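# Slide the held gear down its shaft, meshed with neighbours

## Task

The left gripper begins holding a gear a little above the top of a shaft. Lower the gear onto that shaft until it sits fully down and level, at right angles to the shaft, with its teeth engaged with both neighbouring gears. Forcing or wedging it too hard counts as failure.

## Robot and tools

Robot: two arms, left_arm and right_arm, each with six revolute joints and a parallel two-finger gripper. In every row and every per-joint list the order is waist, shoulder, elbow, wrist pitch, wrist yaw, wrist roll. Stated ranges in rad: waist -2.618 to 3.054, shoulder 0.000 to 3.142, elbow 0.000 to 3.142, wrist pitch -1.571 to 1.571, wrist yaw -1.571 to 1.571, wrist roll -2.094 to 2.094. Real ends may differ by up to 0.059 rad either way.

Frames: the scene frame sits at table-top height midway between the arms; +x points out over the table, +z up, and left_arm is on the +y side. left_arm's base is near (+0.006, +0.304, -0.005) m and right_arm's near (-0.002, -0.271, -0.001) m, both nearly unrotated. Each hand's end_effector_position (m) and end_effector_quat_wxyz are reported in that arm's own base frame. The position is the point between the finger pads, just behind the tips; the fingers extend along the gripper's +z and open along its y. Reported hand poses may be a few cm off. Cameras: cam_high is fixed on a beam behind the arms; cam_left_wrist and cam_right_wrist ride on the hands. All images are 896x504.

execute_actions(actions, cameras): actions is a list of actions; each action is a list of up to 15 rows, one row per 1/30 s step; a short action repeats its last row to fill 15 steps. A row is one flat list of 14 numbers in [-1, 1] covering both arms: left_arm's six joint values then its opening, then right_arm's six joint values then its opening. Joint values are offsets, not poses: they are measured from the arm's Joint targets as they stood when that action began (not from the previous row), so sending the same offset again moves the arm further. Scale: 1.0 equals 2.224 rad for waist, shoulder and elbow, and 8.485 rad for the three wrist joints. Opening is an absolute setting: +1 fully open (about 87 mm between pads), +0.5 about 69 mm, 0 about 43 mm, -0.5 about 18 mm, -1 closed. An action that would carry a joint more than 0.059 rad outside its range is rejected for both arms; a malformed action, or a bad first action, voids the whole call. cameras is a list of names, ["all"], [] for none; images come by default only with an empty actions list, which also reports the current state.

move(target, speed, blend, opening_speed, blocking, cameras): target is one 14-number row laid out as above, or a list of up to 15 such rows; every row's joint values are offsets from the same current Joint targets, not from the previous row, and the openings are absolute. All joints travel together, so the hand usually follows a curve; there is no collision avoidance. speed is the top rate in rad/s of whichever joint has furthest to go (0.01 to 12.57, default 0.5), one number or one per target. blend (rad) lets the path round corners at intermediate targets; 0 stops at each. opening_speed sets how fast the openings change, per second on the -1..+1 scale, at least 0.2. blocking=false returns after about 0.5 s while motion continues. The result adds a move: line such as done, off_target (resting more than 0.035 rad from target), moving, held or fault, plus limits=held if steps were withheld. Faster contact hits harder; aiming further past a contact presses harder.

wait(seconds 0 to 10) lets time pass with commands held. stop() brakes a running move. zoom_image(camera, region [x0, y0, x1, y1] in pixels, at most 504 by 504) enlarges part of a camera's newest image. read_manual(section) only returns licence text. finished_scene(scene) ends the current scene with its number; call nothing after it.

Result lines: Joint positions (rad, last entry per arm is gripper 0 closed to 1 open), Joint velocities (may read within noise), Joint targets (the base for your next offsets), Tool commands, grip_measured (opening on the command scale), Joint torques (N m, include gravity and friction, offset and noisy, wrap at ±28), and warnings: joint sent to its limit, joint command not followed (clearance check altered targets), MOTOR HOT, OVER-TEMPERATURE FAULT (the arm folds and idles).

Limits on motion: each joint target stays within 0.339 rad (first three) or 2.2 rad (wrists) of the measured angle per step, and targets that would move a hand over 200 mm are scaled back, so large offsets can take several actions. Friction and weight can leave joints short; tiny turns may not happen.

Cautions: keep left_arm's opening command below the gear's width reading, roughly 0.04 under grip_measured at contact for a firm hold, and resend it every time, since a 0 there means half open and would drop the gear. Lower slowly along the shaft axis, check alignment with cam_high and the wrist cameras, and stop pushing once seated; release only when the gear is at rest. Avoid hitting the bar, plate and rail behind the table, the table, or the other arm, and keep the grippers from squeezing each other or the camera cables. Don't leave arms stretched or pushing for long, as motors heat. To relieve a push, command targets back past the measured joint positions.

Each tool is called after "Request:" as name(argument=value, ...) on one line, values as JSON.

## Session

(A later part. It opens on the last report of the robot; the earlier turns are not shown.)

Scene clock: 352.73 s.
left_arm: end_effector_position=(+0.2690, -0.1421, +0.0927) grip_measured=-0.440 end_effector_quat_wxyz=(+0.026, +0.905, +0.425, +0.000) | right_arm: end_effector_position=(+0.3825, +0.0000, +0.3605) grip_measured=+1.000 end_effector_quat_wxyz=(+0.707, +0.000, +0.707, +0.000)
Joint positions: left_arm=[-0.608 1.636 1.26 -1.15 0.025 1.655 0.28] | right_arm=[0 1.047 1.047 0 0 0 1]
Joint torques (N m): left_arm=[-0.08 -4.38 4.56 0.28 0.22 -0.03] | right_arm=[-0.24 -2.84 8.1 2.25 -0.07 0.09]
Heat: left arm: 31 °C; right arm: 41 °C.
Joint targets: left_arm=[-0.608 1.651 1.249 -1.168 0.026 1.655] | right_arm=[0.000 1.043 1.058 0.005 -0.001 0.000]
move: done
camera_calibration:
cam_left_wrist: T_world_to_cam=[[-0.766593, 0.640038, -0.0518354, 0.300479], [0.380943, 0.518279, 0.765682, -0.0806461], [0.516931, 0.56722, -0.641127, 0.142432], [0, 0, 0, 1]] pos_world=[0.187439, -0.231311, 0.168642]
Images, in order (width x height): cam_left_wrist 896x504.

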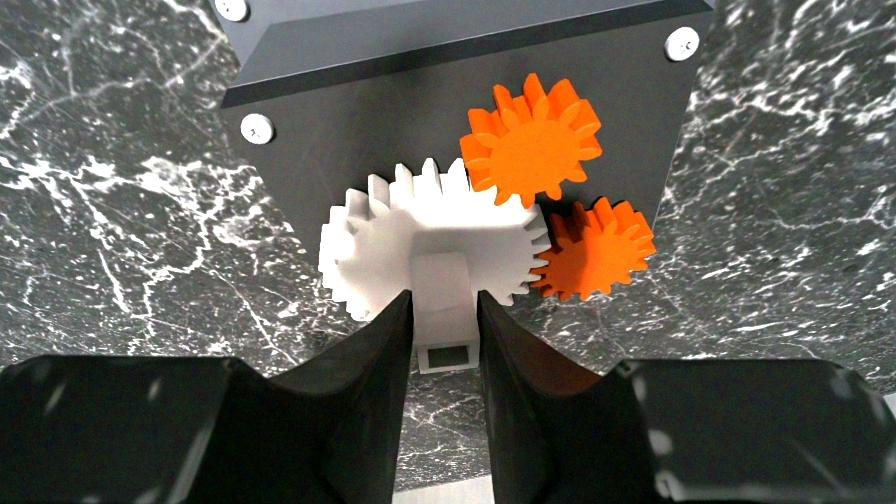

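Request:
move(target=[[0,0,0,0,0,0,-0.25,0,0,0,0,0,0,1],[0,0,0.035,-0.006,0,0,-0.25,0,0,0,0,0,0,1],[0,0,0.08,-0.018,0,0,-0.25,0,0,0,0,0,0,1]], speed=0.2, opening_speed=0.5, cameras=["cam_left_wrist"])

Request:
zoom_image(camera="cam_left_wrist", region=[280, 60, 700, 400])

Scene clock: 362.07 s.
left_arm: end_effector_position=(+0.2700, -0.1428, +0.1293) grip_measured=-0.250 end_effector_quat_wxyz=(+0.024, +0.905, +0.425, -0.001) | right_arm: end_effector_position=(+0.3825, +0.0000, +0.3605) grip_measured=+1.000 end_effector_quat_wxyz=(+0.707, +0.000, +0.707, +0.000)
Joint positions: left_arm=[-0.608 1.636 1.406 -1.3 0.025 1.655 0.375] | right_arm=[0 1.047 1.047 0 0 0 1]
Joint torques (N m): left_arm=[0.01 -4.41 7.08 0.26 0.21 -0.04] | right_arm=[-0.24 -2.82 8.1 2.25 -0.07 0.1]
Heat: left arm: 31 °C; right arm: 41 °C.
Joint targets: left_arm=[-0.608 1.651 1.427 -1.321 0.026 1.655] | right_arm=[0.000 1.043 1.058 0.005 -0.001 0.000]
move: done
camera_calibration:
cam_left_wrist: T_world_to_cam=[[-0.766807, 0.640109, -0.0476251, 0.303189], [0.383565, 0.516448, 0.76561, -0.109553], [0.51467, 0.568808, -0.641539, 0.166675], [0, 0, 0, 1]] pos_world=[0.188725, -0.232302, 0.205243]
Images, in order (width x height): cam_left_wrist 896x504.

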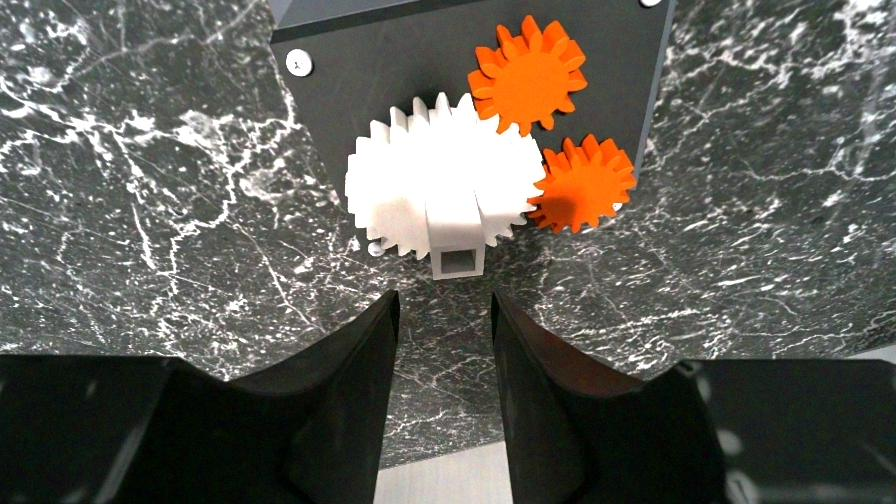

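Scaled by 1.200 from the camera's 896x504 image, which has a finer 1280x720 frame.

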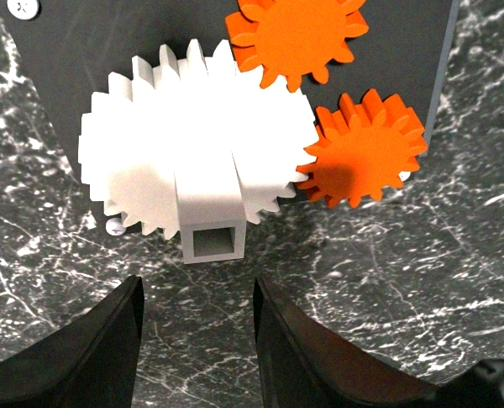

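Request:
zoom_image(camera="cam_left_wrist", region=[420, 0, 660, 240])

Request:
zoom_image(camera="cam_left_wrist", region=[320, 70, 480, 280])

Request:
zoom_image(camera="cam_high", region=[460, 210, 570, 310])

Scaled by 2.100 from the camera's 896x504 image, which has a finer 1280x720 frame.

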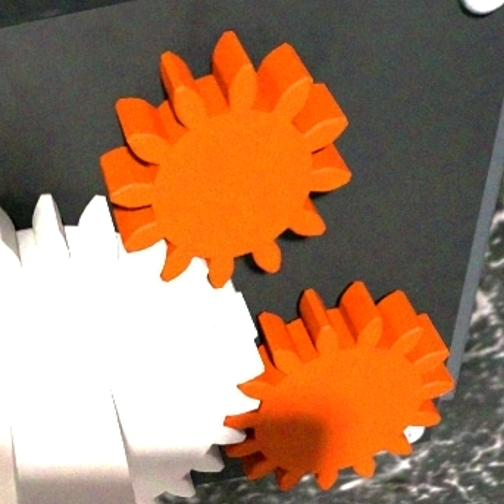

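Scaled by 2.400 from the camera's 896x504 image, which has a finer 1280x720 frame.

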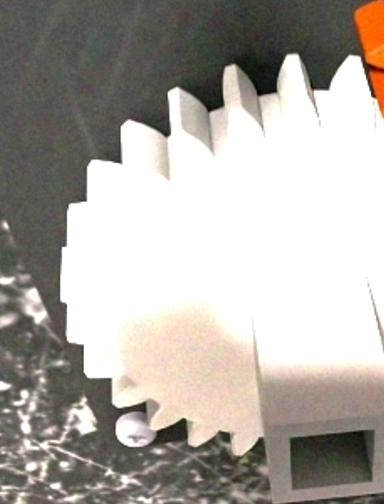

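This scene's latest camera images include none from cam_high. They are from: cam_left_wrist. cam_high's image comes with the result of a call that names it in "cameras".

Request:
finished_scene(scene=2)

The scene is finished: the task was done.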